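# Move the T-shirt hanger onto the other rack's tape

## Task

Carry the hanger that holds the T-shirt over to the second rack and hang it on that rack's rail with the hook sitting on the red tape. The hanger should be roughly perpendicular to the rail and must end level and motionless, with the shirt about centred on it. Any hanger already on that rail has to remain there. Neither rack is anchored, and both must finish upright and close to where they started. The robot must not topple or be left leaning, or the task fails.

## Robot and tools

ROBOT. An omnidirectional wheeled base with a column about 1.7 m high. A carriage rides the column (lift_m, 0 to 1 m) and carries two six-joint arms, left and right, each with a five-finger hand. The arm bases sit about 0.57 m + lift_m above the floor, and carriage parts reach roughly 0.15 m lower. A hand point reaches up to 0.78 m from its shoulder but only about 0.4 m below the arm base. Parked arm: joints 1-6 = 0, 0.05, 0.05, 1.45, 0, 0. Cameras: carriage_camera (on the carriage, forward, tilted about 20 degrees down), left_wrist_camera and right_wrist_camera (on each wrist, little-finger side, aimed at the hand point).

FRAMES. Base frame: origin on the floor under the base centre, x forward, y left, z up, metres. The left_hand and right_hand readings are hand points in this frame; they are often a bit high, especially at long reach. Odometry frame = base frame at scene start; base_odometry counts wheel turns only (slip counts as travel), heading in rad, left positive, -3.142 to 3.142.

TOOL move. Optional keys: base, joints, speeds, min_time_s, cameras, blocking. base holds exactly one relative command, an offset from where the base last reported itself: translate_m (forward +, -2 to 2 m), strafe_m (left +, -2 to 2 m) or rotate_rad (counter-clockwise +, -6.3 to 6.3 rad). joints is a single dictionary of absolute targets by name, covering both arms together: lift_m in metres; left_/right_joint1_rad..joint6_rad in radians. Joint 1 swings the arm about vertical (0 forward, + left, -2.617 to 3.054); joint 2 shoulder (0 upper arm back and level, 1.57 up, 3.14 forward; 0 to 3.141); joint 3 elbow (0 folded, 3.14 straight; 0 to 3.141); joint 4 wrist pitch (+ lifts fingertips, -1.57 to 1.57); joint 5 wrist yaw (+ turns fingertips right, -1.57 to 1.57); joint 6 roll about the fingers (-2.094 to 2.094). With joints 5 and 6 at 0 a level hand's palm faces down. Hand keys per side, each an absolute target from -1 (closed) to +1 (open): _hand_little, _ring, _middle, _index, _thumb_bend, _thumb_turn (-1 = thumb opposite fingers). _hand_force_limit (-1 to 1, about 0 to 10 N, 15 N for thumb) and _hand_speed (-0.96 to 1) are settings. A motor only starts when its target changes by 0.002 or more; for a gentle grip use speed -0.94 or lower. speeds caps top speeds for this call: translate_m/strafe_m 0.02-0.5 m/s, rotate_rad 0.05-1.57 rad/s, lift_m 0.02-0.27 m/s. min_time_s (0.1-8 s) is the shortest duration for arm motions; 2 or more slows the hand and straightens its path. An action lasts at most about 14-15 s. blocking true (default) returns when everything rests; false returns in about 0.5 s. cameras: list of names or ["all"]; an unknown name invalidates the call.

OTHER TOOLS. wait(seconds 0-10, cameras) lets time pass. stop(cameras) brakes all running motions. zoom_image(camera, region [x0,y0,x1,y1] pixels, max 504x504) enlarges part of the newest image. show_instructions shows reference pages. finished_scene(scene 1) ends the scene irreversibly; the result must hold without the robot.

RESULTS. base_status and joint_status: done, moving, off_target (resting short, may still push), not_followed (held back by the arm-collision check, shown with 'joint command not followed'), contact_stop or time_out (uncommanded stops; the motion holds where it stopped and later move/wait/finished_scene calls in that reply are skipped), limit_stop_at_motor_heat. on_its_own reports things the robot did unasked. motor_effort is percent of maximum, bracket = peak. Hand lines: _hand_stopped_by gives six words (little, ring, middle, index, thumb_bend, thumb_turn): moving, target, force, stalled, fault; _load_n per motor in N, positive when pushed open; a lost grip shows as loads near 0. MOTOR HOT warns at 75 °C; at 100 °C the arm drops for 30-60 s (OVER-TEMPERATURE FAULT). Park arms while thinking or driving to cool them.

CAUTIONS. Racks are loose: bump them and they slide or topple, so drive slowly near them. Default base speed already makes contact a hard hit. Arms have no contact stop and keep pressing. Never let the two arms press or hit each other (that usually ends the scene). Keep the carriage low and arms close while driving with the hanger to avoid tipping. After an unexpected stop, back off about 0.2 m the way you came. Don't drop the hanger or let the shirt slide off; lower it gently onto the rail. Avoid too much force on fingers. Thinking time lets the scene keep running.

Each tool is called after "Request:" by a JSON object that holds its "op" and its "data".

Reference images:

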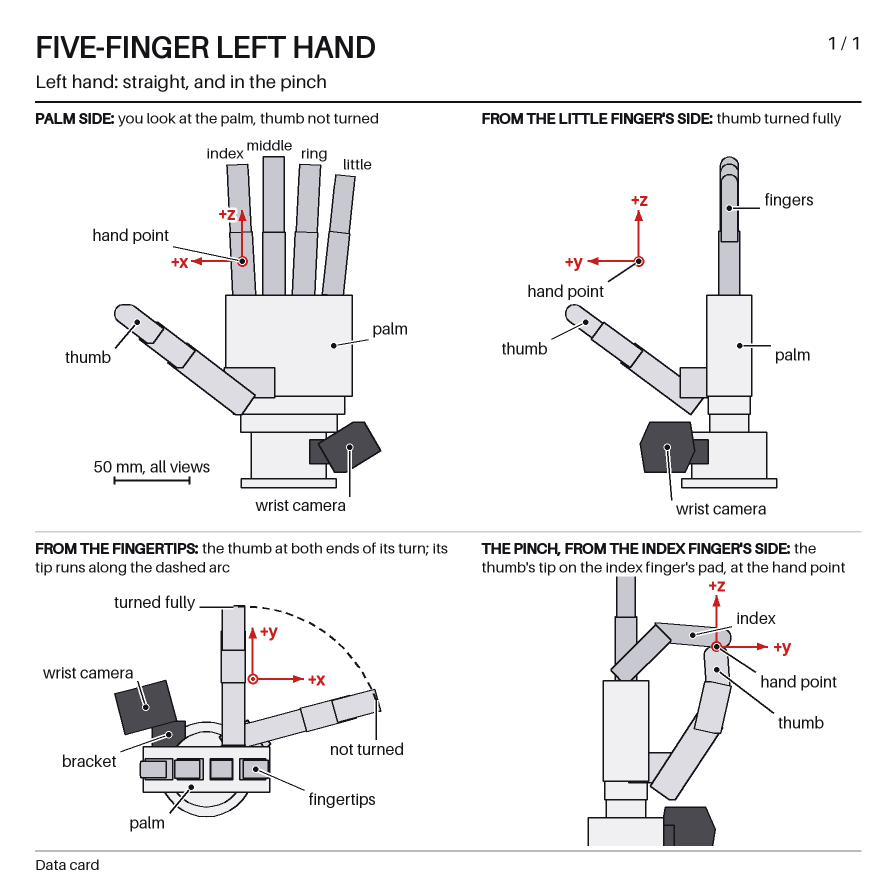

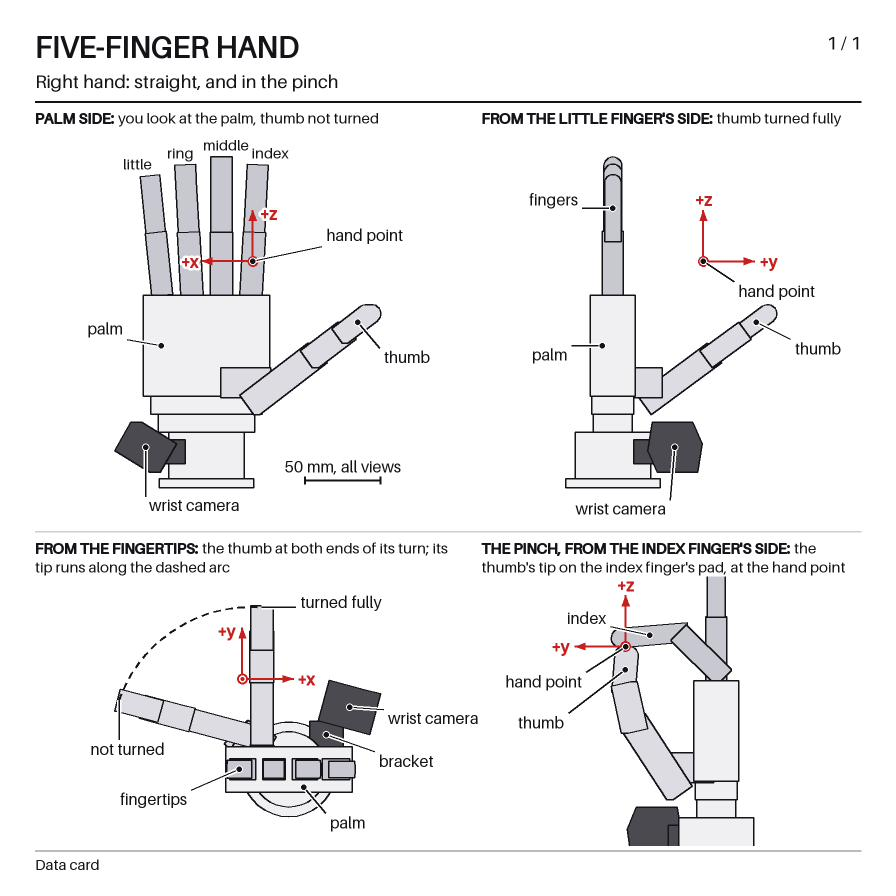

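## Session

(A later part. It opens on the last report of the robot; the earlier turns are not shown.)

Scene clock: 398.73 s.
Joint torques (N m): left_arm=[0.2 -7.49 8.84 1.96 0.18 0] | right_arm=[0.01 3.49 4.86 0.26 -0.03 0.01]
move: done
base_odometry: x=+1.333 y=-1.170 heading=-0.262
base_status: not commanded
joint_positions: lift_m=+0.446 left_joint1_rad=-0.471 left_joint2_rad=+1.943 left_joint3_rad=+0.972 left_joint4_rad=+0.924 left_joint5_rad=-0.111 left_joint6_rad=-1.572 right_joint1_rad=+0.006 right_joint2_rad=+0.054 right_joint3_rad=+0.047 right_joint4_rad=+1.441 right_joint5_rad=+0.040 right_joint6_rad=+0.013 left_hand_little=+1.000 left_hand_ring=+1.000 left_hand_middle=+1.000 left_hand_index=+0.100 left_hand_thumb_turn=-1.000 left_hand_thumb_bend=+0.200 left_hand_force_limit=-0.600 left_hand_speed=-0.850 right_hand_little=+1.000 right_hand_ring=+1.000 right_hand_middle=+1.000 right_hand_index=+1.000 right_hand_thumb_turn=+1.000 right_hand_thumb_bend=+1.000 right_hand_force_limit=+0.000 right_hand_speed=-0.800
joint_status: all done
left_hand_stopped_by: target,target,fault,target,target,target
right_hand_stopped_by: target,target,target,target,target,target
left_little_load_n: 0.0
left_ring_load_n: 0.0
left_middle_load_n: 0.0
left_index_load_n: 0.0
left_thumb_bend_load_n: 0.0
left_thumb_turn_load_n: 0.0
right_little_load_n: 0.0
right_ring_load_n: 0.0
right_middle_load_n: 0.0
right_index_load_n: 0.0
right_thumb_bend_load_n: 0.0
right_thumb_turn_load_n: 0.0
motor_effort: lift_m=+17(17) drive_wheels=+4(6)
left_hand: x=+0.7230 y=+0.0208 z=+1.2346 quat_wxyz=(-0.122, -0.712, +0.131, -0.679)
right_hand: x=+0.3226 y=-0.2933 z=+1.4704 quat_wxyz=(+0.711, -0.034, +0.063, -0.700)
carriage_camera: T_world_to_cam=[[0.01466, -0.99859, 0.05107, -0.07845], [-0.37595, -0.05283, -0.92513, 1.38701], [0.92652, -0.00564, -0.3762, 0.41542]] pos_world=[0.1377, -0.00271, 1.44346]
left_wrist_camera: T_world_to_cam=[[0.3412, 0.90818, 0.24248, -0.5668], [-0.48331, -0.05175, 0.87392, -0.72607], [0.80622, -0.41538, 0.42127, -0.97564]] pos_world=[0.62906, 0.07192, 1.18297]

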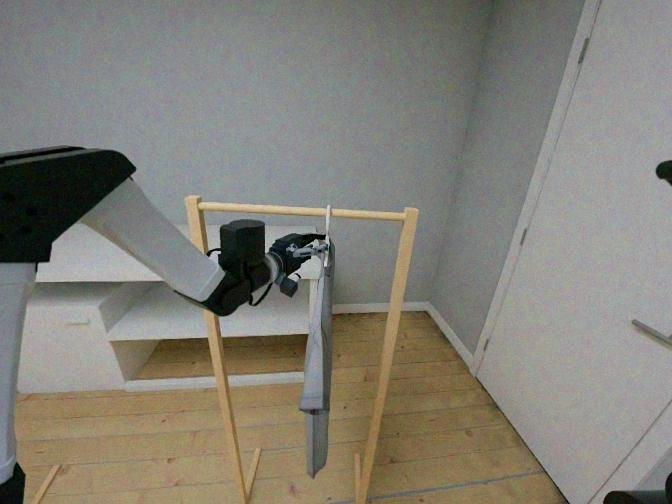

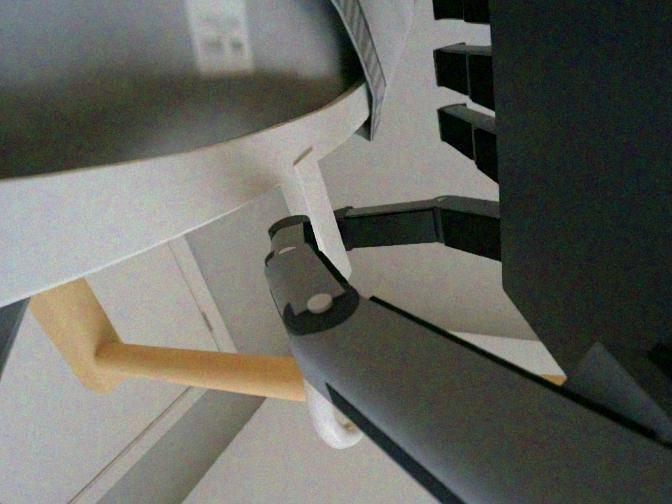

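Request:
{"op": "move", "data": {"joints": {"left_hand_index": -0.1, "left_hand_thumb_bend": 0.08, "left_hand_force_limit": -0.7, "left_hand_speed": -0.94}, "cameras": ["left_wrist_camera"]}}

Scene clock: 404.10 s.
Joint torques (N m): left_arm=[-0.21 -7.42 9.01 2 0.09 -0.01] | right_arm=[0.1 3.54 4.88 0.27 -0.06 0.04]
move: done
base_odometry: x=+1.333 y=-1.170 heading=-0.262
base_status: not commanded
joint_positions: lift_m=+0.446 left_joint1_rad=-0.467 left_joint2_rad=+1.943 left_joint3_rad=+0.972 left_joint4_rad=+0.922 left_joint5_rad=-0.112 left_joint6_rad=-1.572 right_joint1_rad=+0.006 right_joint2_rad=+0.054 right_joint3_rad=+0.047 right_joint4_rad=+1.441 right_joint5_rad=+0.040 right_joint6_rad=+0.013 left_hand_little=+1.000 left_hand_ring=+1.000 left_hand_middle=+1.000 left_hand_index=-0.100 left_hand_thumb_turn=-1.000 left_hand_thumb_bend=+0.080 left_hand_force_limit=-0.700 left_hand_speed=-0.940 right_hand_little=+1.000 right_hand_ring=+1.000 right_hand_middle=+1.000 right_hand_index=+1.000 right_hand_thumb_turn=+1.000 right_hand_thumb_bend=+1.000 right_hand_force_limit=+0.000 right_hand_speed=-0.800
joint_status: all done
left_hand_stopped_by: target,target,fault,target,target,target
right_hand_stopped_by: target,target,target,target,target,target
left_little_load_n: 0.0
left_ring_load_n: 0.0
left_middle_load_n: 0.0
left_index_load_n: 1.0
left_thumb_bend_load_n: 0.0
left_thumb_turn_load_n: -0.5
right_little_load_n: 0.0
right_ring_load_n: 0.0
right_middle_load_n: 0.0
right_index_load_n: 0.0
right_thumb_bend_load_n: 0.0
right_thumb_turn_load_n: 0.0
motor_effort: lift_m=+16(17) drive_wheels=+5(6)
left_hand: x=+0.7243 y=+0.0229 z=+1.2341 quat_wxyz=(-0.121, -0.712, +0.129, -0.679)
right_hand: x=+0.3226 y=-0.2933 z=+1.4704 quat_wxyz=(+0.711, -0.034, +0.063, -0.700)
left_wrist_camera: T_world_to_cam=[[0.33753, 0.90967, 0.24202, -0.56596], [-0.48134, -0.05416, 0.87486, -0.72741], [0.80894, -0.41179, 0.41958, -0.97555]] pos_world=[0.63005, 0.07372, 1.18267]

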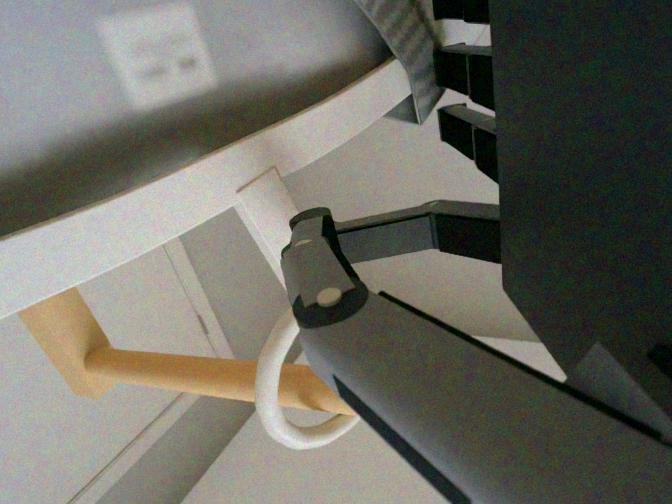

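Request:
{"op": "wait", "data": {"seconds": 1, "cameras": ["carriage_camera", "left_wrist_camera"]}}

Request:
{"op": "zoom_image", "data": {"camera": "carriage_camera", "region": [270, 190, 390, 310]}}

Scene clock: 416.50 s.
Joint torques (N m): left_arm=[-0.08 -7.47 8.81 1.99 0.09 0.01] | right_arm=[0.09 3.52 4.94 0.27 -0.01 -0.01]
base_odometry: x=+1.333 y=-1.170 heading=-0.262
base_status: not commanded
joint_positions: lift_m=+0.446 left_joint1_rad=-0.467 left_joint2_rad=+1.943 left_joint3_rad=+0.972 left_joint4_rad=+0.922 left_joint5_rad=-0.112 left_joint6_rad=-1.572 right_joint1_rad=+0.006 right_joint2_rad=+0.054 right_joint3_rad=+0.047 right_joint4_rad=+1.441 right_joint5_rad=+0.040 right_joint6_rad=+0.013 left_hand_little=+1.000 left_hand_ring=+1.000 left_hand_middle=+1.000 left_hand_index=-0.100 left_hand_thumb_turn=-1.000 left_hand_thumb_bend=+0.080 left_hand_force_limit=-0.700 left_hand_speed=-0.940 right_hand_little=+1.000 right_hand_ring=+1.000 right_hand_middle=+1.000 right_hand_index=+1.000 right_hand_thumb_turn=+1.000 right_hand_thumb_bend=+1.000 right_hand_force_limit=+0.000 right_hand_speed=-0.800
joint_status: all done
left_hand_stopped_by: target,target,fault,target,target,target
right_hand_stopped_by: target,target,target,target,target,target
left_little_load_n: 0.0
left_ring_load_n: 0.0
left_middle_load_n: 0.0
left_index_load_n: 1.0
left_thumb_bend_load_n: 0.0
left_thumb_turn_load_n: -0.5
right_little_load_n: 0.0
right_ring_load_n: 0.0
right_middle_load_n: 0.0
right_index_load_n: -0.5
right_thumb_bend_load_n: 0.0
right_thumb_turn_load_n: 0.0
motor_effort: lift_m=+16(17) drive_wheels=+5(6)
left_hand: x=+0.7243 y=+0.0229 z=+1.2341 quat_wxyz=(-0.121, -0.712, +0.129, -0.679)
right_hand: x=+0.3226 y=-0.2933 z=+1.4704 quat_wxyz=(+0.711, -0.034, +0.063, -0.700)
wait: 1.00 s; at rest from the start
carriage_camera: T_world_to_cam=[[0.01466, -0.99859, 0.05107, -0.07845], [-0.37595, -0.05283, -0.92513, 1.38701], [0.92652, -0.00564, -0.3762, 0.41542]] pos_world=[0.1377, -0.00271, 1.44346]
left_wrist_camera: T_world_to_cam=[[0.33753, 0.90967, 0.24202, -0.56596], [-0.48134, -0.05416, 0.87486, -0.72741], [0.80894, -0.41179, 0.41958, -0.97555]] pos_world=[0.63005, 0.07372, 1.18267]

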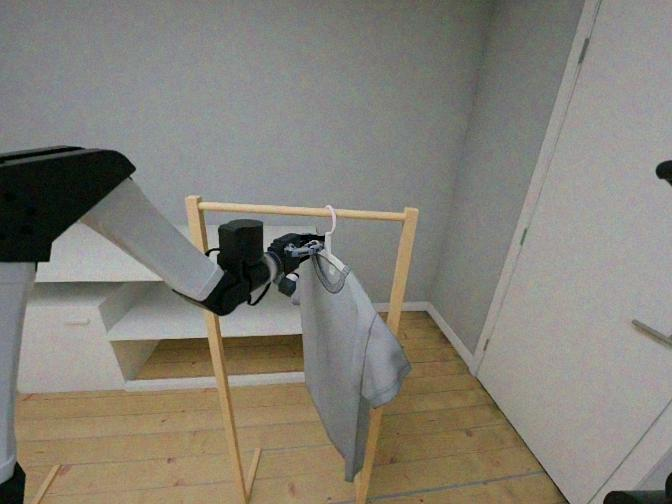

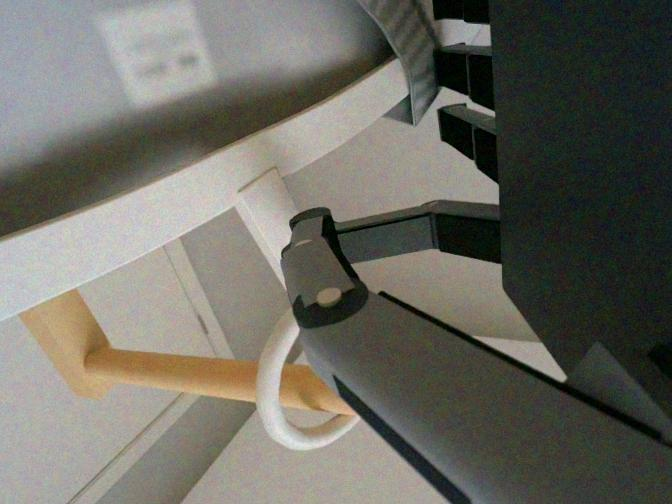

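Scaled by 4.200 from the camera's image (finer frame: 960x720).

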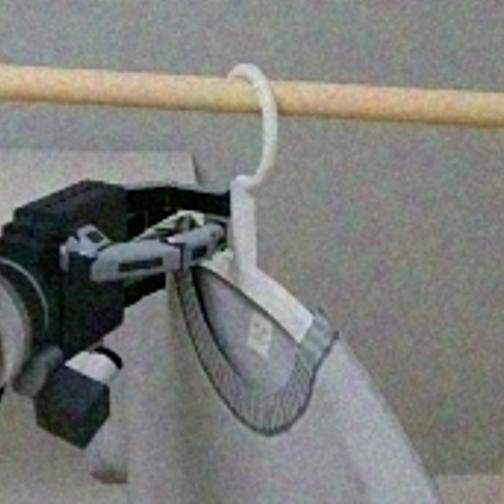

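Request:
{"op": "move", "data": {"joints": {"left_hand_index": 0.6, "left_hand_thumb_bend": 0.6, "left_hand_speed": -0.8}, "cameras": ["carriage_camera", "left_wrist_camera"]}}

Request:
{"op": "zoom_image", "data": {"camera": "carriage_camera", "region": [270, 190, 390, 310]}}

Scene clock: 441.47 s.
Joint torques (N m): left_arm=[-0.24 -7.3 8.85 2 0.14 0] | right_arm=[0.03 3.49 4.86 0.24 -0.04 -0.02]
move: done
base_odometry: x=+1.333 y=-1.170 heading=-0.262
base_status: not commanded
joint_positions: lift_m=+0.446 left_joint1_rad=-0.467 left_joint2_rad=+1.943 left_joint3_rad=+0.972 left_joint4_rad=+0.922 left_joint5_rad=-0.111 left_joint6_rad=-1.572 right_joint1_rad=+0.006 right_joint2_rad=+0.054 right_joint3_rad=+0.047 right_joint4_rad=+1.441 right_joint5_rad=+0.040 right_joint6_rad=+0.013 left_hand_little=+1.000 left_hand_ring=+1.000 left_hand_middle=+1.000 left_hand_index=+0.600 left_hand_thumb_turn=-1.000 left_hand_thumb_bend=+0.600 left_hand_force_limit=-0.700 left_hand_speed=-0.800 right_hand_little=+1.000 right_hand_ring=+1.000 right_hand_middle=+1.000 right_hand_index=+1.000 right_hand_thumb_turn=+1.000 right_hand_thumb_bend=+1.000 right_hand_force_limit=+0.000 right_hand_speed=-0.800
joint_status: all done
left_hand_stopped_by: target,target,fault,target,target,target
right_hand_stopped_by: target,target,target,target,target,target
left_little_load_n: 0.0
left_ring_load_n: 0.0
left_middle_load_n: 0.0
left_index_load_n: 0.0
left_thumb_bend_load_n: 0.0
left_thumb_turn_load_n: -0.5
right_little_load_n: 0.0
right_ring_load_n: 0.0
right_middle_load_n: 0.0
right_index_load_n: 0.0
right_thumb_bend_load_n: 0.0
right_thumb_turn_load_n: 0.0
motor_effort: lift_m=+16(17) drive_wheels=+5(6)
left_hand: x=+0.7242 y=+0.0229 z=+1.2341 quat_wxyz=(-0.121, -0.712, +0.129, -0.679)
right_hand: x=+0.3226 y=-0.2933 z=+1.4704 quat_wxyz=(+0.711, -0.034, +0.063, -0.700)
carriage_camera: T_world_to_cam=[[0.01466, -0.99859, 0.05107, -0.07845], [-0.37595, -0.05283, -0.92513, 1.38701], [0.92652, -0.00564, -0.3762, 0.41542]] pos_world=[0.1377, -0.00271, 1.44346]
left_wrist_camera: T_world_to_cam=[[0.3379, 0.90954, 0.242, -0.56607], [-0.48137, -0.05394, 0.87485, -0.7274], [0.80877, -0.4121, 0.4196, -0.97548]] pos_world=[0.63005, 0.07362, 1.18267]

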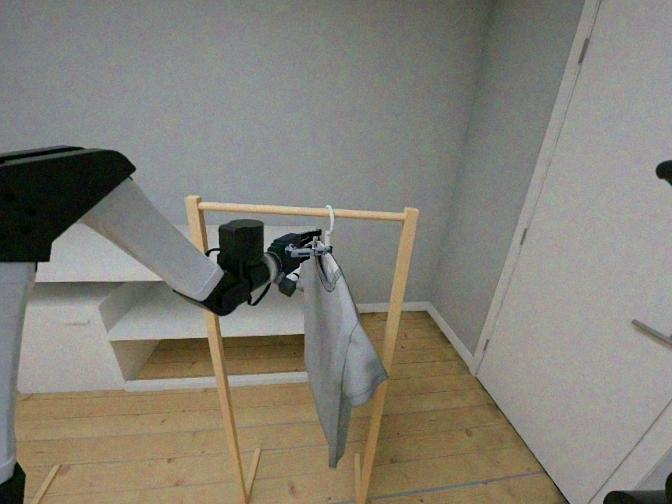

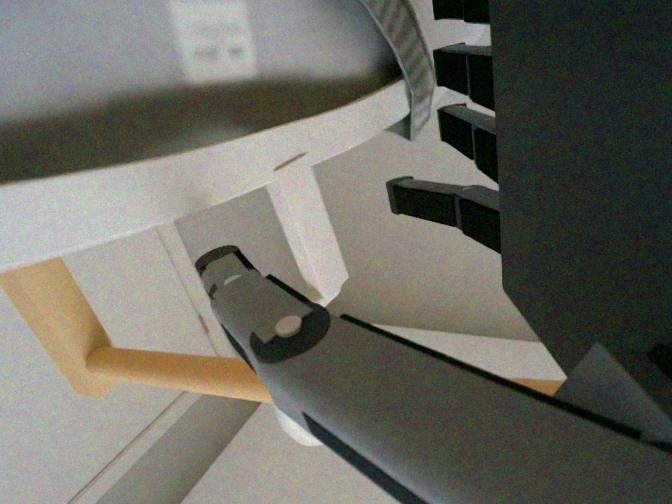

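Scaled by 4.200 from the camera's image (finer frame: 960x720).

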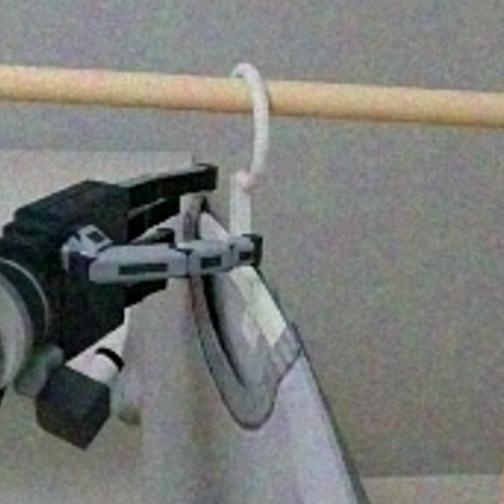

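Request:
{"op": "move", "data": {"joints": {"left_joint1_rad": -0.51, "left_joint2_rad": 1.971, "left_joint3_rad": 1.006, "left_joint4_rad": 0.912, "left_joint5_rad": -0.157, "left_hand_thumb_bend": 0.8}, "min_time_s": 2, "cameras": ["left_wrist_camera"]}}

Request:
{"op": "move", "data": {"joints": {"left_hand_ring": 0.35, "left_hand_little": 0.35, "left_hand_force_limit": -0.6, "left_hand_speed": -0.88}, "cameras": ["carriage_camera", "left_wrist_camera"]}}

Request:
{"op": "zoom_image", "data": {"camera": "carriage_camera", "region": [270, 190, 390, 310]}}

Scene clock: 476.33 s.
Joint torques (N m): left_arm=[-0.61 -6.99 9.63 1.96 -0.07 -0.02] | right_arm=[-0.08 3.44 4.88 0.25 -0.02 0.04]
move: done
base_odometry: x=+1.333 y=-1.170 heading=-0.262
base_status: not commanded
joint_positions: lift_m=+0.446 left_joint1_rad=-0.506 left_joint2_rad=+1.943 left_joint3_rad=+0.972 left_joint4_rad=+0.922 left_joint5_rad=-0.149 left_joint6_rad=-1.572 right_joint1_rad=+0.006 right_joint2_rad=+0.054 right_joint3_rad=+0.047 right_joint4_rad=+1.441 right_joint5_rad=+0.040 right_joint6_rad=+0.013 left_hand_little=+1.000 left_hand_ring=+1.000 left_hand_middle=+1.000 left_hand_index=+0.600 left_hand_thumb_turn=-1.000 left_hand_thumb_bend=+0.800 left_hand_force_limit=-0.700 left_hand_speed=-0.800 right_hand_little=+1.000 right_hand_ring=+1.000 right_hand_middle=+1.000 right_hand_index=+1.000 right_hand_thumb_turn=+1.000 right_hand_thumb_bend=+1.000 right_hand_force_limit=+0.000 right_hand_speed=-0.800
joint_status: all done
left_hand_stopped_by: target,target,fault,target,target,target
right_hand_stopped_by: target,target,target,target,target,target
left_little_load_n: -0.5
left_ring_load_n: 0.0
left_middle_load_n: -0.5
left_index_load_n: 0.0
left_thumb_bend_load_n: 0.0
left_thumb_turn_load_n: 0.0
right_little_load_n: 0.0
right_ring_load_n: 0.5
right_middle_load_n: 0.0
right_index_load_n: 0.0
right_thumb_bend_load_n: 0.0
right_thumb_turn_load_n: 0.0
motor_effort: lift_m=+16(17) drive_wheels=+5(6)
left_hand: x=+0.7173 y=+0.0098 z=+1.2340 quat_wxyz=(-0.120, -0.712, +0.130, -0.679)
right_hand: x=+0.3226 y=-0.2933 z=+1.4704 quat_wxyz=(+0.711, -0.034, +0.063, -0.700)
left_wrist_camera: T_world_to_cam=[[0.33874, 0.90876, 0.24374, -0.55453], [-0.48215, -0.05479, 0.87438, -0.73032], [0.80795, -0.4137, 0.4196, -0.97461]] pos_world=[0.62315, 0.06072, 1.18267]

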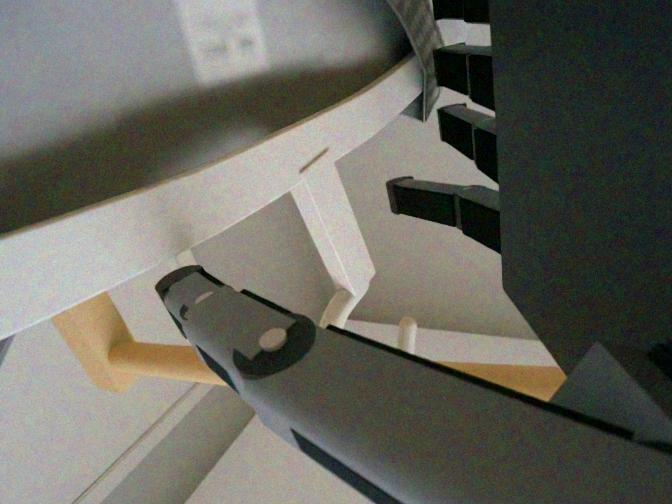

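Scene clock: 478.77 s.
Joint torques (N m): left_arm=[-0.49 -7.51 9.17 2.08 -0.07 0] | right_arm=[0.06 3.73 4.96 0.26 -0.01 0]
move: done
base_odometry: x=+1.333 y=-1.170 heading=-0.262
base_status: not commanded
joint_positions: lift_m=+0.446 left_joint1_rad=-0.506 left_joint2_rad=+1.950 left_joint3_rad=+0.976 left_joint4_rad=+0.913 left_joint5_rad=-0.152 left_joint6_rad=-1.572 right_joint1_rad=+0.006 right_joint2_rad=+0.054 right_joint3_rad=+0.047 right_joint4_rad=+1.441 right_joint5_rad=+0.040 right_joint6_rad=+0.013 left_hand_little=+0.350 left_hand_ring=+0.350 left_hand_middle=+1.000 left_hand_index=+0.600 left_hand_thumb_turn=-1.000 left_hand_thumb_bend=+0.800 left_hand_force_limit=-0.600 left_hand_speed=-0.880 right_hand_little=+1.000 right_hand_ring=+1.000 right_hand_middle=+1.000 right_hand_index=+1.000 right_hand_thumb_turn=+1.000 right_hand_thumb_bend=+1.000 right_hand_force_limit=+0.000 right_hand_speed=-0.800
joint_status: all done
left_hand_stopped_by: target,target,fault,target,target,target
right_hand_stopped_by: target,target,target,target,target,target
left_little_load_n: 0.0
left_ring_load_n: 0.0
left_middle_load_n: 0.0
left_index_load_n: 0.0
left_thumb_bend_load_n: 0.0
left_thumb_turn_load_n: 0.0
right_little_load_n: 0.0
right_ring_load_n: 0.0
right_middle_load_n: 0.0
right_index_load_n: 0.0
right_thumb_bend_load_n: 0.0
right_thumb_turn_load_n: 0.0
motor_effort: lift_m=+16(17) drive_wheels=+3(6)
left_hand: x=+0.7189 y=+0.0096 z=+1.2295 quat_wxyz=(-0.118, -0.716, +0.131, -0.675)
right_hand: x=+0.3226 y=-0.2933 z=+1.4704 quat_wxyz=(+0.711, -0.034, +0.063, -0.700)
carriage_camera: T_world_to_cam=[[0.01466, -0.99859, 0.05107, -0.07845], [-0.37595, -0.05283, -0.92513, 1.38701], [0.92652, -0.00564, -0.3762, 0.41542]] pos_world=[0.1377, -0.00271, 1.44346]
left_wrist_camera: T_world_to_cam=[[0.33854, 0.90832, 0.24566, -0.55609], [-0.47271, -0.06157, 0.87907, -0.73799], [0.81359, -0.41373, 0.40853, -0.96454]] pos_world=[0.62415, 0.06062, 1.17939]

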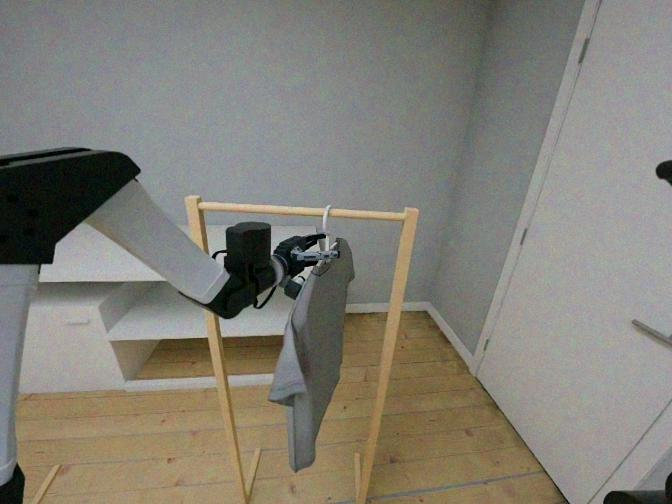

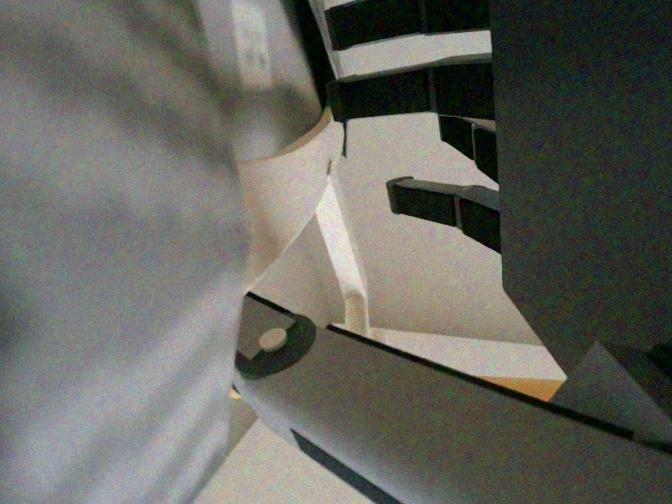

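Scaled by 4.200 from the camera's image (finer frame: 960x720).

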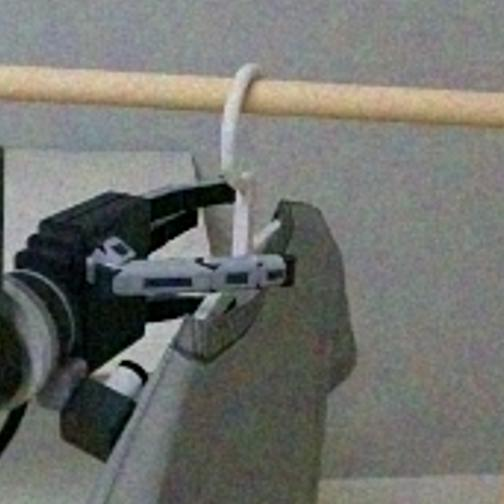

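Request:
{"op": "wait", "data": {"seconds": 1, "cameras": ["carriage_camera", "left_wrist_camera"]}}

Scene clock: 502.43 s.
Joint torques (N m): left_arm=[-0.51 -7.46 9.05 2.04 -0.06 -0.06] | right_arm=[0.05 3.71 4.89 0.25 -0.03 -0.03]
base_odometry: x=+1.333 y=-1.170 heading=-0.262
base_status: not commanded
joint_positions: lift_m=+0.446 left_joint1_rad=-0.506 left_joint2_rad=+1.950 left_joint3_rad=+0.976 left_joint4_rad=+0.913 left_joint5_rad=-0.152 left_joint6_rad=-1.572 right_joint1_rad=+0.006 right_joint2_rad=+0.054 right_joint3_rad=+0.047 right_joint4_rad=+1.441 right_joint5_rad=+0.040 right_joint6_rad=+0.013 left_hand_little=+0.350 left_hand_ring=+0.350 left_hand_middle=+1.000 left_hand_index=+0.600 left_hand_thumb_turn=-1.000 left_hand_thumb_bend=+0.800 left_hand_force_limit=-0.600 left_hand_speed=-0.880 right_hand_little=+1.000 right_hand_ring=+1.000 right_hand_middle=+1.000 right_hand_index=+1.000 right_hand_thumb_turn=+1.000 right_hand_thumb_bend=+1.000 right_hand_force_limit=+0.000 right_hand_speed=-0.800
joint_status: all done
left_hand_stopped_by: target,target,fault,target,target,target
right_hand_stopped_by: target,target,target,target,target,target
left_little_load_n: 0.0
left_ring_load_n: 0.0
left_middle_load_n: 0.0
left_index_load_n: 0.0
left_thumb_bend_load_n: 0.0
left_thumb_turn_load_n: -0.5
right_little_load_n: 0.0
right_ring_load_n: 0.0
right_middle_load_n: 0.0
right_index_load_n: 0.0
right_thumb_bend_load_n: 0.0
right_thumb_turn_load_n: 0.0
motor_effort: lift_m=+16(17) drive_wheels=+6(6)
left_hand: x=+0.7189 y=+0.0096 z=+1.2295 quat_wxyz=(-0.118, -0.716, +0.131, -0.675)
right_hand: x=+0.3226 y=-0.2933 z=+1.4704 quat_wxyz=(+0.711, -0.034, +0.063, -0.700)
wait: 1.00 s; at rest from the start
carriage_camera: T_world_to_cam=[[0.01466, -0.99859, 0.05107, -0.07845], [-0.37595, -0.05283, -0.92513, 1.38701], [0.92652, -0.00564, -0.3762, 0.41542]] pos_world=[0.1377, -0.00271, 1.44346]
left_wrist_camera: T_world_to_cam=[[0.33854, 0.90832, 0.24566, -0.55609], [-0.47271, -0.06157, 0.87907, -0.73799], [0.81359, -0.41373, 0.40853, -0.96454]] pos_world=[0.62415, 0.06062, 1.17939]

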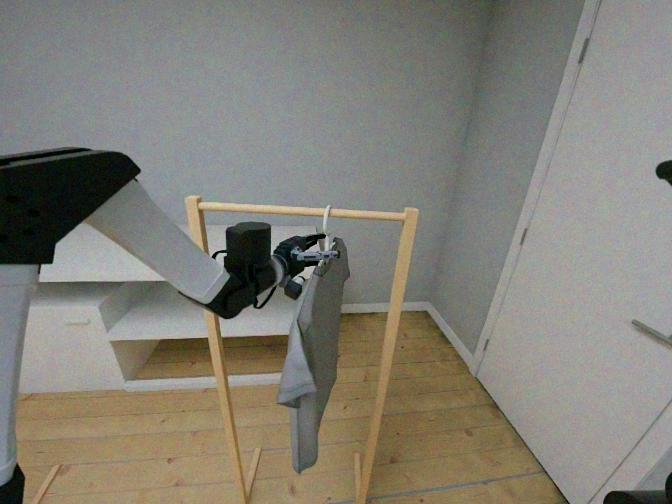

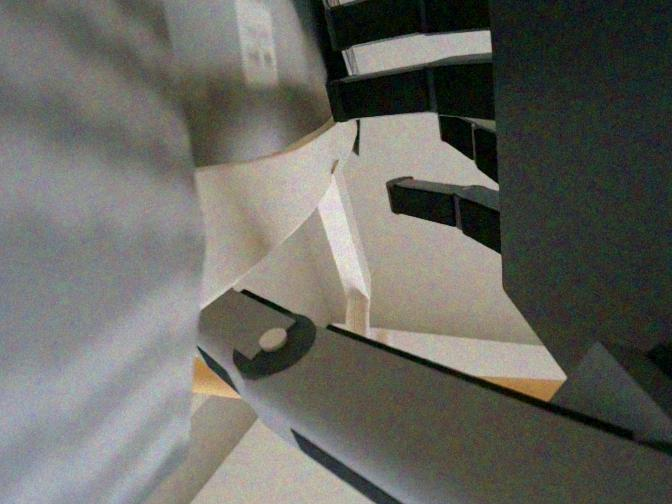

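Request:
{"op": "zoom_image", "data": {"camera": "carriage_camera", "region": [230, 190, 400, 330]}}

Scaled by 2.965 from the camera's image (finer frame: 960x720).

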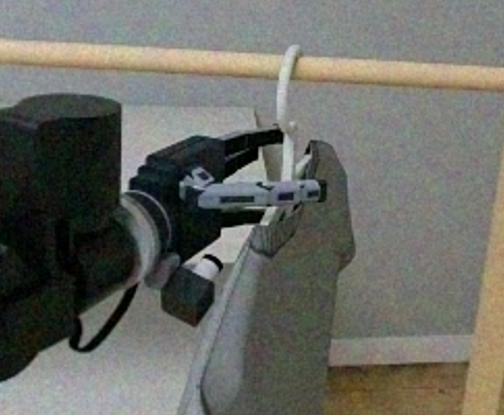

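Request:
{"op": "move", "data": {"joints": {"left_hand_index": 0.15, "left_hand_thumb_bend": 0.3, "left_hand_speed": -0.9, "left_hand_force_limit": -0.8}, "cameras": ["carriage_camera", "left_wrist_camera"]}}

Request:
{"op": "zoom_image", "data": {"camera": "carriage_camera", "region": [270, 190, 390, 290]}}

Scene clock: 523.90 s.
Joint torques (N m): left_arm=[-0.53 -7.36 9.22 2.1 -0.01 -0.02] | right_arm=[0.1 3.52 4.78 0.24 -0.02 -0.01]
move: done
base_odometry: x=+1.333 y=-1.170 heading=-0.262
base_status: not commanded
joint_positions: lift_m=+0.446 left_joint1_rad=-0.506 left_joint2_rad=+1.950 left_joint3_rad=+0.976 left_joint4_rad=+0.913 left_joint5_rad=-0.152 left_joint6_rad=-1.572 right_joint1_rad=+0.006 right_joint2_rad=+0.054 right_joint3_rad=+0.047 right_joint4_rad=+1.441 right_joint5_rad=+0.040 right_joint6_rad=+0.013 left_hand_little=+0.350 left_hand_ring=+0.350 left_hand_middle=+1.000 left_hand_index=+0.150 left_hand_thumb_turn=-1.000 left_hand_thumb_bend=+0.300 left_hand_force_limit=-0.800 left_hand_speed=-0.900 right_hand_little=+1.000 right_hand_ring=+1.000 right_hand_middle=+1.000 right_hand_index=+1.000 right_hand_thumb_turn=+1.000 right_hand_thumb_bend=+1.000 right_hand_force_limit=+0.000 right_hand_speed=-0.800
joint_status: all done
left_hand_stopped_by: target,target,fault,target,target,target
right_hand_stopped_by: target,target,target,target,target,target
left_little_load_n: 0.0
left_ring_load_n: 0.0
left_middle_load_n: 0.0
left_index_load_n: 0.0
left_thumb_bend_load_n: 0.0
left_thumb_turn_load_n: 0.0
right_little_load_n: 0.0
right_ring_load_n: 0.0
right_middle_load_n: 0.0
right_index_load_n: 0.0
right_thumb_bend_load_n: 0.0
right_thumb_turn_load_n: 0.0
motor_effort: lift_m=+16(17) drive_wheels=+4(7)
left_hand: x=+0.7189 y=+0.0096 z=+1.2295 quat_wxyz=(-0.118, -0.716, +0.131, -0.675)
right_hand: x=+0.3226 y=-0.2933 z=+1.4704 quat_wxyz=(+0.711, -0.034, +0.063, -0.700)
carriage_camera: T_world_to_cam=[[0.01466, -0.99859, 0.05107, -0.07845], [-0.37595, -0.05283, -0.92513, 1.38701], [0.92652, -0.00564, -0.3762, 0.41542]] pos_world=[0.1377, -0.00271, 1.44346]
left_wrist_camera: T_world_to_cam=[[0.33854, 0.90832, 0.24566, -0.55609], [-0.47271, -0.06157, 0.87907, -0.73799], [0.81359, -0.41373, 0.40853, -0.96454]] pos_world=[0.62415, 0.06062, 1.17939]

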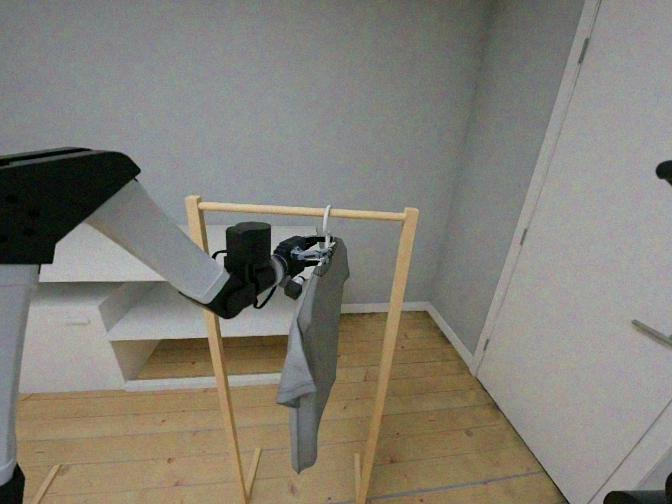

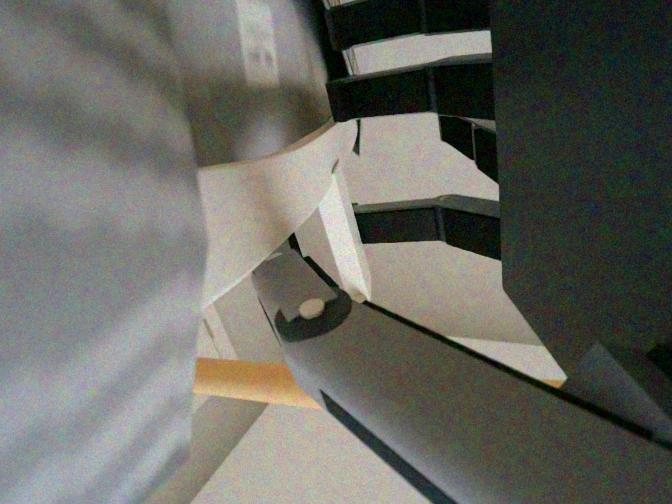

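Scaled by 4.200 from the camera's image (finer frame: 960x720).

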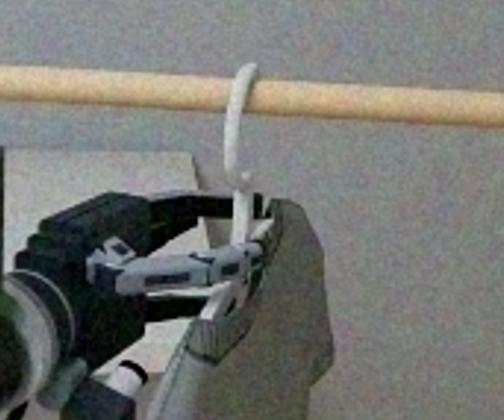

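Request:
{"op": "move", "data": {"joints": {"left_hand_index": 0.0, "left_hand_thumb_bend": 0.1, "left_hand_speed": -0.93, "left_hand_force_limit": -0.8}, "cameras": ["carriage_camera", "left_wrist_camera"]}}

Request:
{"op": "zoom_image", "data": {"camera": "carriage_camera", "region": [270, 190, 390, 290]}}

Scene clock: 533.00 s.
Joint torques (N m): left_arm=[-0.49 -7.56 9.01 2.07 -0.02 -0.03] | right_arm=[-0.02 3.62 4.97 0.27 -0.03 -0.01]
move: off_target
base_odometry: x=+1.333 y=-1.170 heading=-0.262
base_status: not commanded
joint_positions: lift_m=+0.446 left_joint1_rad=-0.506 left_joint2_rad=+1.950 left_joint3_rad=+0.976 left_joint4_rad=+0.912 left_joint5_rad=-0.154 left_joint6_rad=-1.572 right_joint1_rad=+0.006 right_joint2_rad=+0.054 right_joint3_rad=+0.047 right_joint4_rad=+1.441 right_joint5_rad=+0.040 right_joint6_rad=+0.013 left_hand_little=+0.350 left_hand_ring=+0.350 left_hand_middle=+1.000 left_hand_index=+0.046 left_hand_thumb_turn=-1.000 left_hand_thumb_bend=+0.100 left_hand_force_limit=-0.800 left_hand_speed=-0.930 right_hand_little=+1.000 right_hand_ring=+1.000 right_hand_middle=+1.000 right_hand_index=+1.000 right_hand_thumb_turn=+1.000 right_hand_thumb_bend=+1.000 right_hand_force_limit=+0.000 right_hand_speed=-0.800
joint_status: left_hand_index off_target (ended at +0.046, target +0.000); the others done
left_hand_stopped_by: target,target,fault,force,target,target
right_hand_stopped_by: target,target,target,target,target,target
left_little_load_n: 0.0
left_ring_load_n: 0.0
left_middle_load_n: 0.0
left_index_load_n: 1.0
left_thumb_bend_load_n: 0.0
left_thumb_turn_load_n: 0.0
right_little_load_n: 0.0
right_ring_load_n: 0.0
right_middle_load_n: 0.0
right_index_load_n: 0.0
right_thumb_bend_load_n: 0.0
right_thumb_turn_load_n: 0.0
motor_effort: lift_m=+16(17) drive_wheels=+4(7)
left_hand: x=+0.7191 y=+0.0099 z=+1.2293 quat_wxyz=(-0.117, -0.717, +0.130, -0.675)
right_hand: x=+0.3226 y=-0.2933 z=+1.4704 quat_wxyz=(+0.711, -0.034, +0.063, -0.700)
carriage_camera: T_world_to_cam=[[0.01466, -0.99859, 0.05107, -0.07845], [-0.37595, -0.05283, -0.92513, 1.38701], [0.92652, -0.00564, -0.3762, 0.41542]] pos_world=[0.1377, -0.00271, 1.44346]
left_wrist_camera: T_world_to_cam=[[0.337, 0.90883, 0.24589, -0.55552], [-0.47202, -0.06288, 0.87934, -0.73852], [0.81463, -0.4124, 0.4078, -0.96441]] pos_world=[0.62425, 0.06071, 1.17929]

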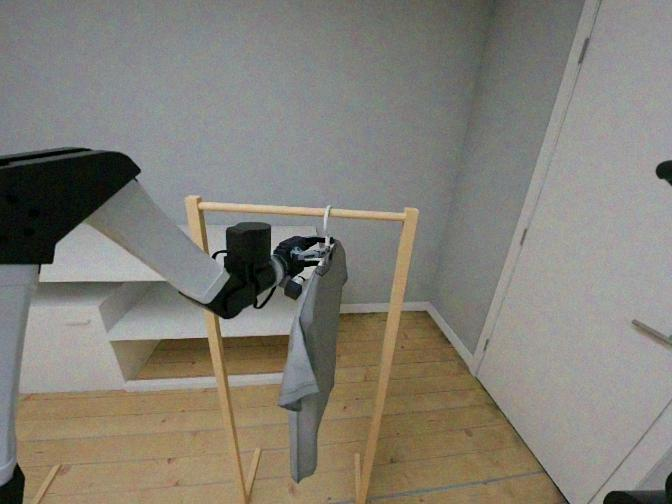

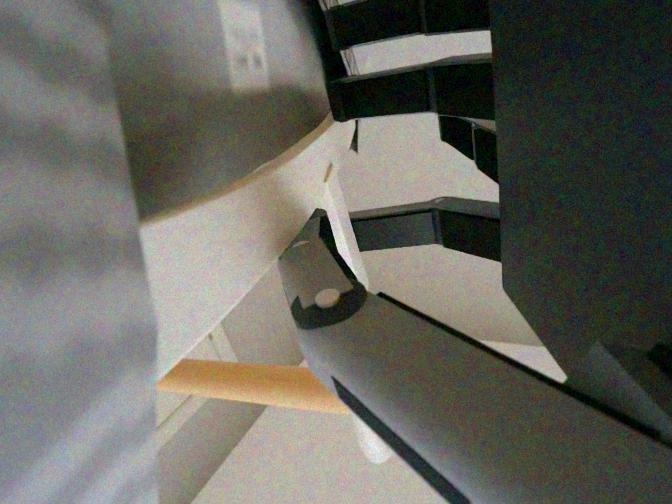

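Scaled by 4.200 from the camera's image (finer frame: 960x720).

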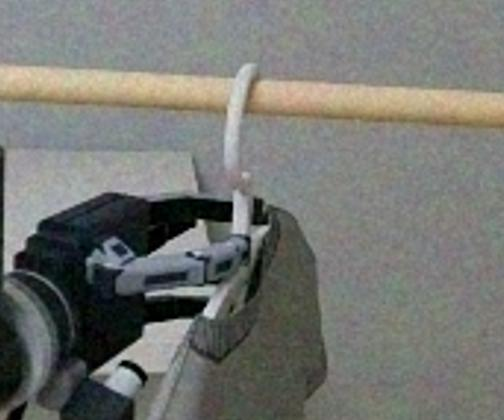

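Request:
{"op": "move", "data": {"joints": {"left_hand_thumb_bend": -0.2, "left_hand_speed": -0.93, "left_hand_force_limit": -0.8}, "cameras": ["carriage_camera", "left_wrist_camera"]}}

Request:
{"op": "zoom_image", "data": {"camera": "carriage_camera", "region": [270, 190, 390, 290]}}

Scene clock: 538.07 s.
Joint torques (N m): left_arm=[-0.58 -7.41 9.21 2.12 0 -0.09] | right_arm=[-0.09 3.34 4.81 0.28 -0.03 -0.01]
move: off_target
base_odometry: x=+1.333 y=-1.170 heading=-0.262
base_status: not commanded
joint_positions: lift_m=+0.446 left_joint1_rad=-0.506 left_joint2_rad=+1.950 left_joint3_rad=+0.976 left_joint4_rad=+0.912 left_joint5_rad=-0.156 left_joint6_rad=-1.572 right_joint1_rad=+0.006 right_joint2_rad=+0.054 right_joint3_rad=+0.047 right_joint4_rad=+1.441 right_joint5_rad=+0.040 right_joint6_rad=+0.013 left_hand_little=+0.350 left_hand_ring=+0.350 left_hand_middle=+1.000 left_hand_index=+0.046 left_hand_thumb_turn=-1.000 left_hand_thumb_bend=+0.000 left_hand_force_limit=-0.800 left_hand_speed=-0.930 right_hand_little=+1.000 right_hand_ring=+1.000 right_hand_middle=+1.000 right_hand_index=+1.000 right_hand_thumb_turn=+1.000 right_hand_thumb_bend=+1.000 right_hand_force_limit=+0.000 right_hand_speed=-0.800
joint_status: left_hand_thumb_bend off_target (ended at +0.000, target -0.200); the others done
left_hand_stopped_by: target,target,fault,force,force,target
right_hand_stopped_by: target,target,target,target,target,target
left_little_load_n: 0.0
left_ring_load_n: 0.0
left_middle_load_n: 0.0
left_index_load_n: 3.0
left_thumb_bend_load_n: 1.5
left_thumb_turn_load_n: 0.0
right_little_load_n: 0.0
right_ring_load_n: 0.0
right_middle_load_n: 0.0
right_index_load_n: -0.5
right_thumb_bend_load_n: 0.0
right_thumb_turn_load_n: 0.0
motor_effort: lift_m=+17(17) drive_wheels=+3(6)
left_hand: x=+0.7194 y=+0.0102 z=+1.2293 quat_wxyz=(-0.116, -0.717, +0.130, -0.675)
right_hand: x=+0.3226 y=-0.2933 z=+1.4704 quat_wxyz=(+0.711, -0.034, +0.063, -0.700)
carriage_camera: T_world_to_cam=[[0.01466, -0.99859, 0.05107, -0.07845], [-0.37595, -0.05283, -0.92513, 1.38701], [0.92652, -0.00564, -0.3762, 0.41542]] pos_world=[0.1377, -0.00271, 1.44346]
left_wrist_camera: T_world_to_cam=[[0.3352, 0.90947, 0.24597, -0.55476], [-0.47197, -0.06386, 0.8793, -0.73839], [0.8154, -0.41084, 0.40784, -0.96503]] pos_world=[0.62435, 0.06091, 1.17929]

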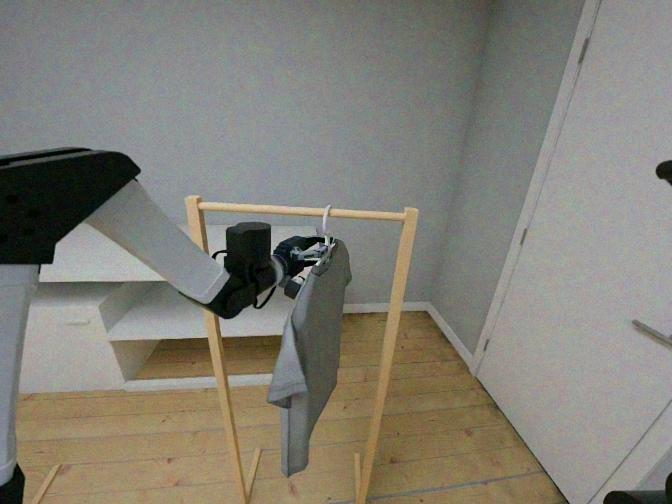

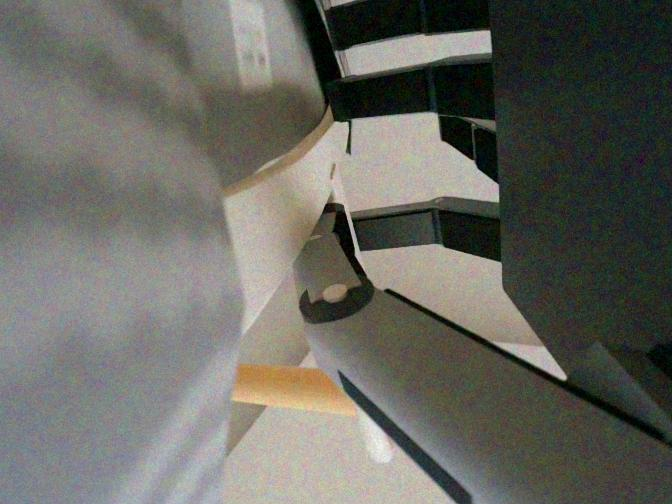

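Scaled by 4.200 from the camera's image (finer frame: 960x720).

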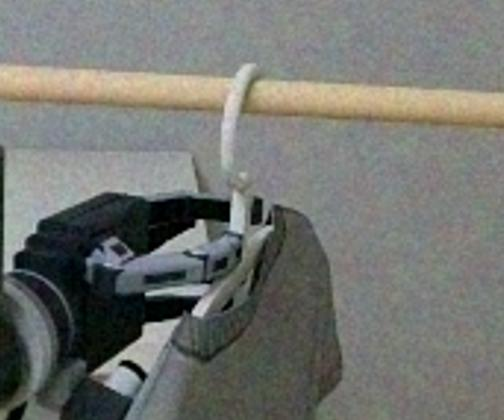

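Request:
{"op": "move", "data": {"joints": {"left_hand_thumb_bend": -0.25, "left_hand_index": -0.15, "left_hand_speed": -0.94, "left_hand_force_limit": -0.3}, "cameras": ["carriage_camera", "left_wrist_camera"]}}

Request:
{"op": "zoom_image", "data": {"camera": "carriage_camera", "region": [270, 190, 390, 290]}}

Scene clock: 548.53 s.
Joint torques (N m): left_arm=[-0.54 -7.53 8.81 2.1 0.01 -0.02] | right_arm=[-0.03 3.67 4.9 0.26 -0.03 -0.01]
move: off_target
base_odometry: x=+1.333 y=-1.170 heading=-0.262
base_status: not commanded
joint_positions: lift_m=+0.446 left_joint1_rad=-0.506 left_joint2_rad=+1.950 left_joint3_rad=+0.977 left_joint4_rad=+0.912 left_joint5_rad=-0.158 left_joint6_rad=-1.576 right_joint1_rad=+0.006 right_joint2_rad=+0.054 right_joint3_rad=+0.047 right_joint4_rad=+1.441 right_joint5_rad=+0.040 right_joint6_rad=+0.013 left_hand_little=+0.350 left_hand_ring=+0.350 left_hand_middle=+1.000 left_hand_index=+0.042 left_hand_thumb_turn=-1.000 left_hand_thumb_bend=-0.250 left_hand_force_limit=-0.300 left_hand_speed=-0.940 right_hand_little=+1.000 right_hand_ring=+1.000 right_hand_middle=+1.000 right_hand_index=+1.000 right_hand_thumb_turn=+1.000 right_hand_thumb_bend=+1.000 right_hand_force_limit=+0.000 right_hand_speed=-0.800
joint_status: left_hand_index off_target (ended at +0.042, target -0.150); the others done
left_hand_stopped_by: target,target,fault,force,target,target
right_hand_stopped_by: target,target,target,target,target,target
left_little_load_n: 0.0
left_ring_load_n: 0.0
left_middle_load_n: 0.0
left_index_load_n: 0.0
left_thumb_bend_load_n: 0.0
left_thumb_turn_load_n: 0.0
right_little_load_n: 0.0
right_ring_load_n: 0.0
right_middle_load_n: 0.0
right_index_load_n: 0.0
right_thumb_bend_load_n: 0.0
right_thumb_turn_load_n: 0.0
motor_effort: lift_m=+16(18) drive_wheels=+4(6)
left_hand: x=+0.7199 y=+0.0105 z=+1.2302 quat_wxyz=(-0.117, -0.717, +0.128, -0.676)
right_hand: x=+0.3226 y=-0.2933 z=+1.4704 quat_wxyz=(+0.711, -0.034, +0.063, -0.700)
carriage_camera: T_world_to_cam=[[0.01466, -0.99859, 0.05107, -0.07845], [-0.37595, -0.05283, -0.92513, 1.38701], [0.92652, -0.00564, -0.3762, 0.41542]] pos_world=[0.1377, -0.00271, 1.44346]
left_wrist_camera: T_world_to_cam=[[0.33328, 0.91109, 0.24256, -0.54984], [-0.47205, -0.06145, 0.87943, -0.73907], [0.81614, -0.4076, 0.4096, -0.96842]] pos_world=[0.62474, 0.06081, 1.17999]

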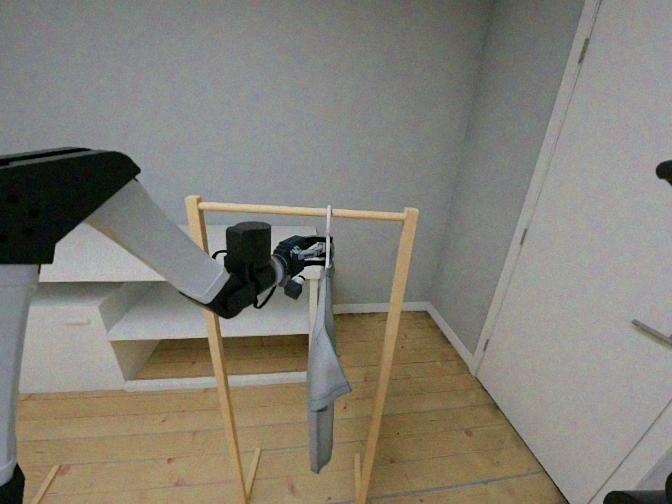

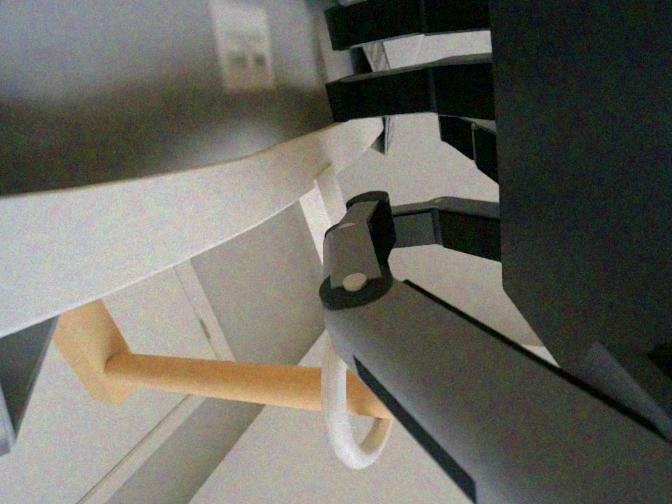

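Scaled by 4.200 from the camera's image (finer frame: 960x720).

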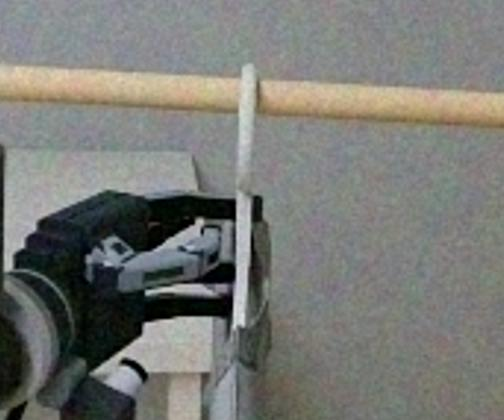

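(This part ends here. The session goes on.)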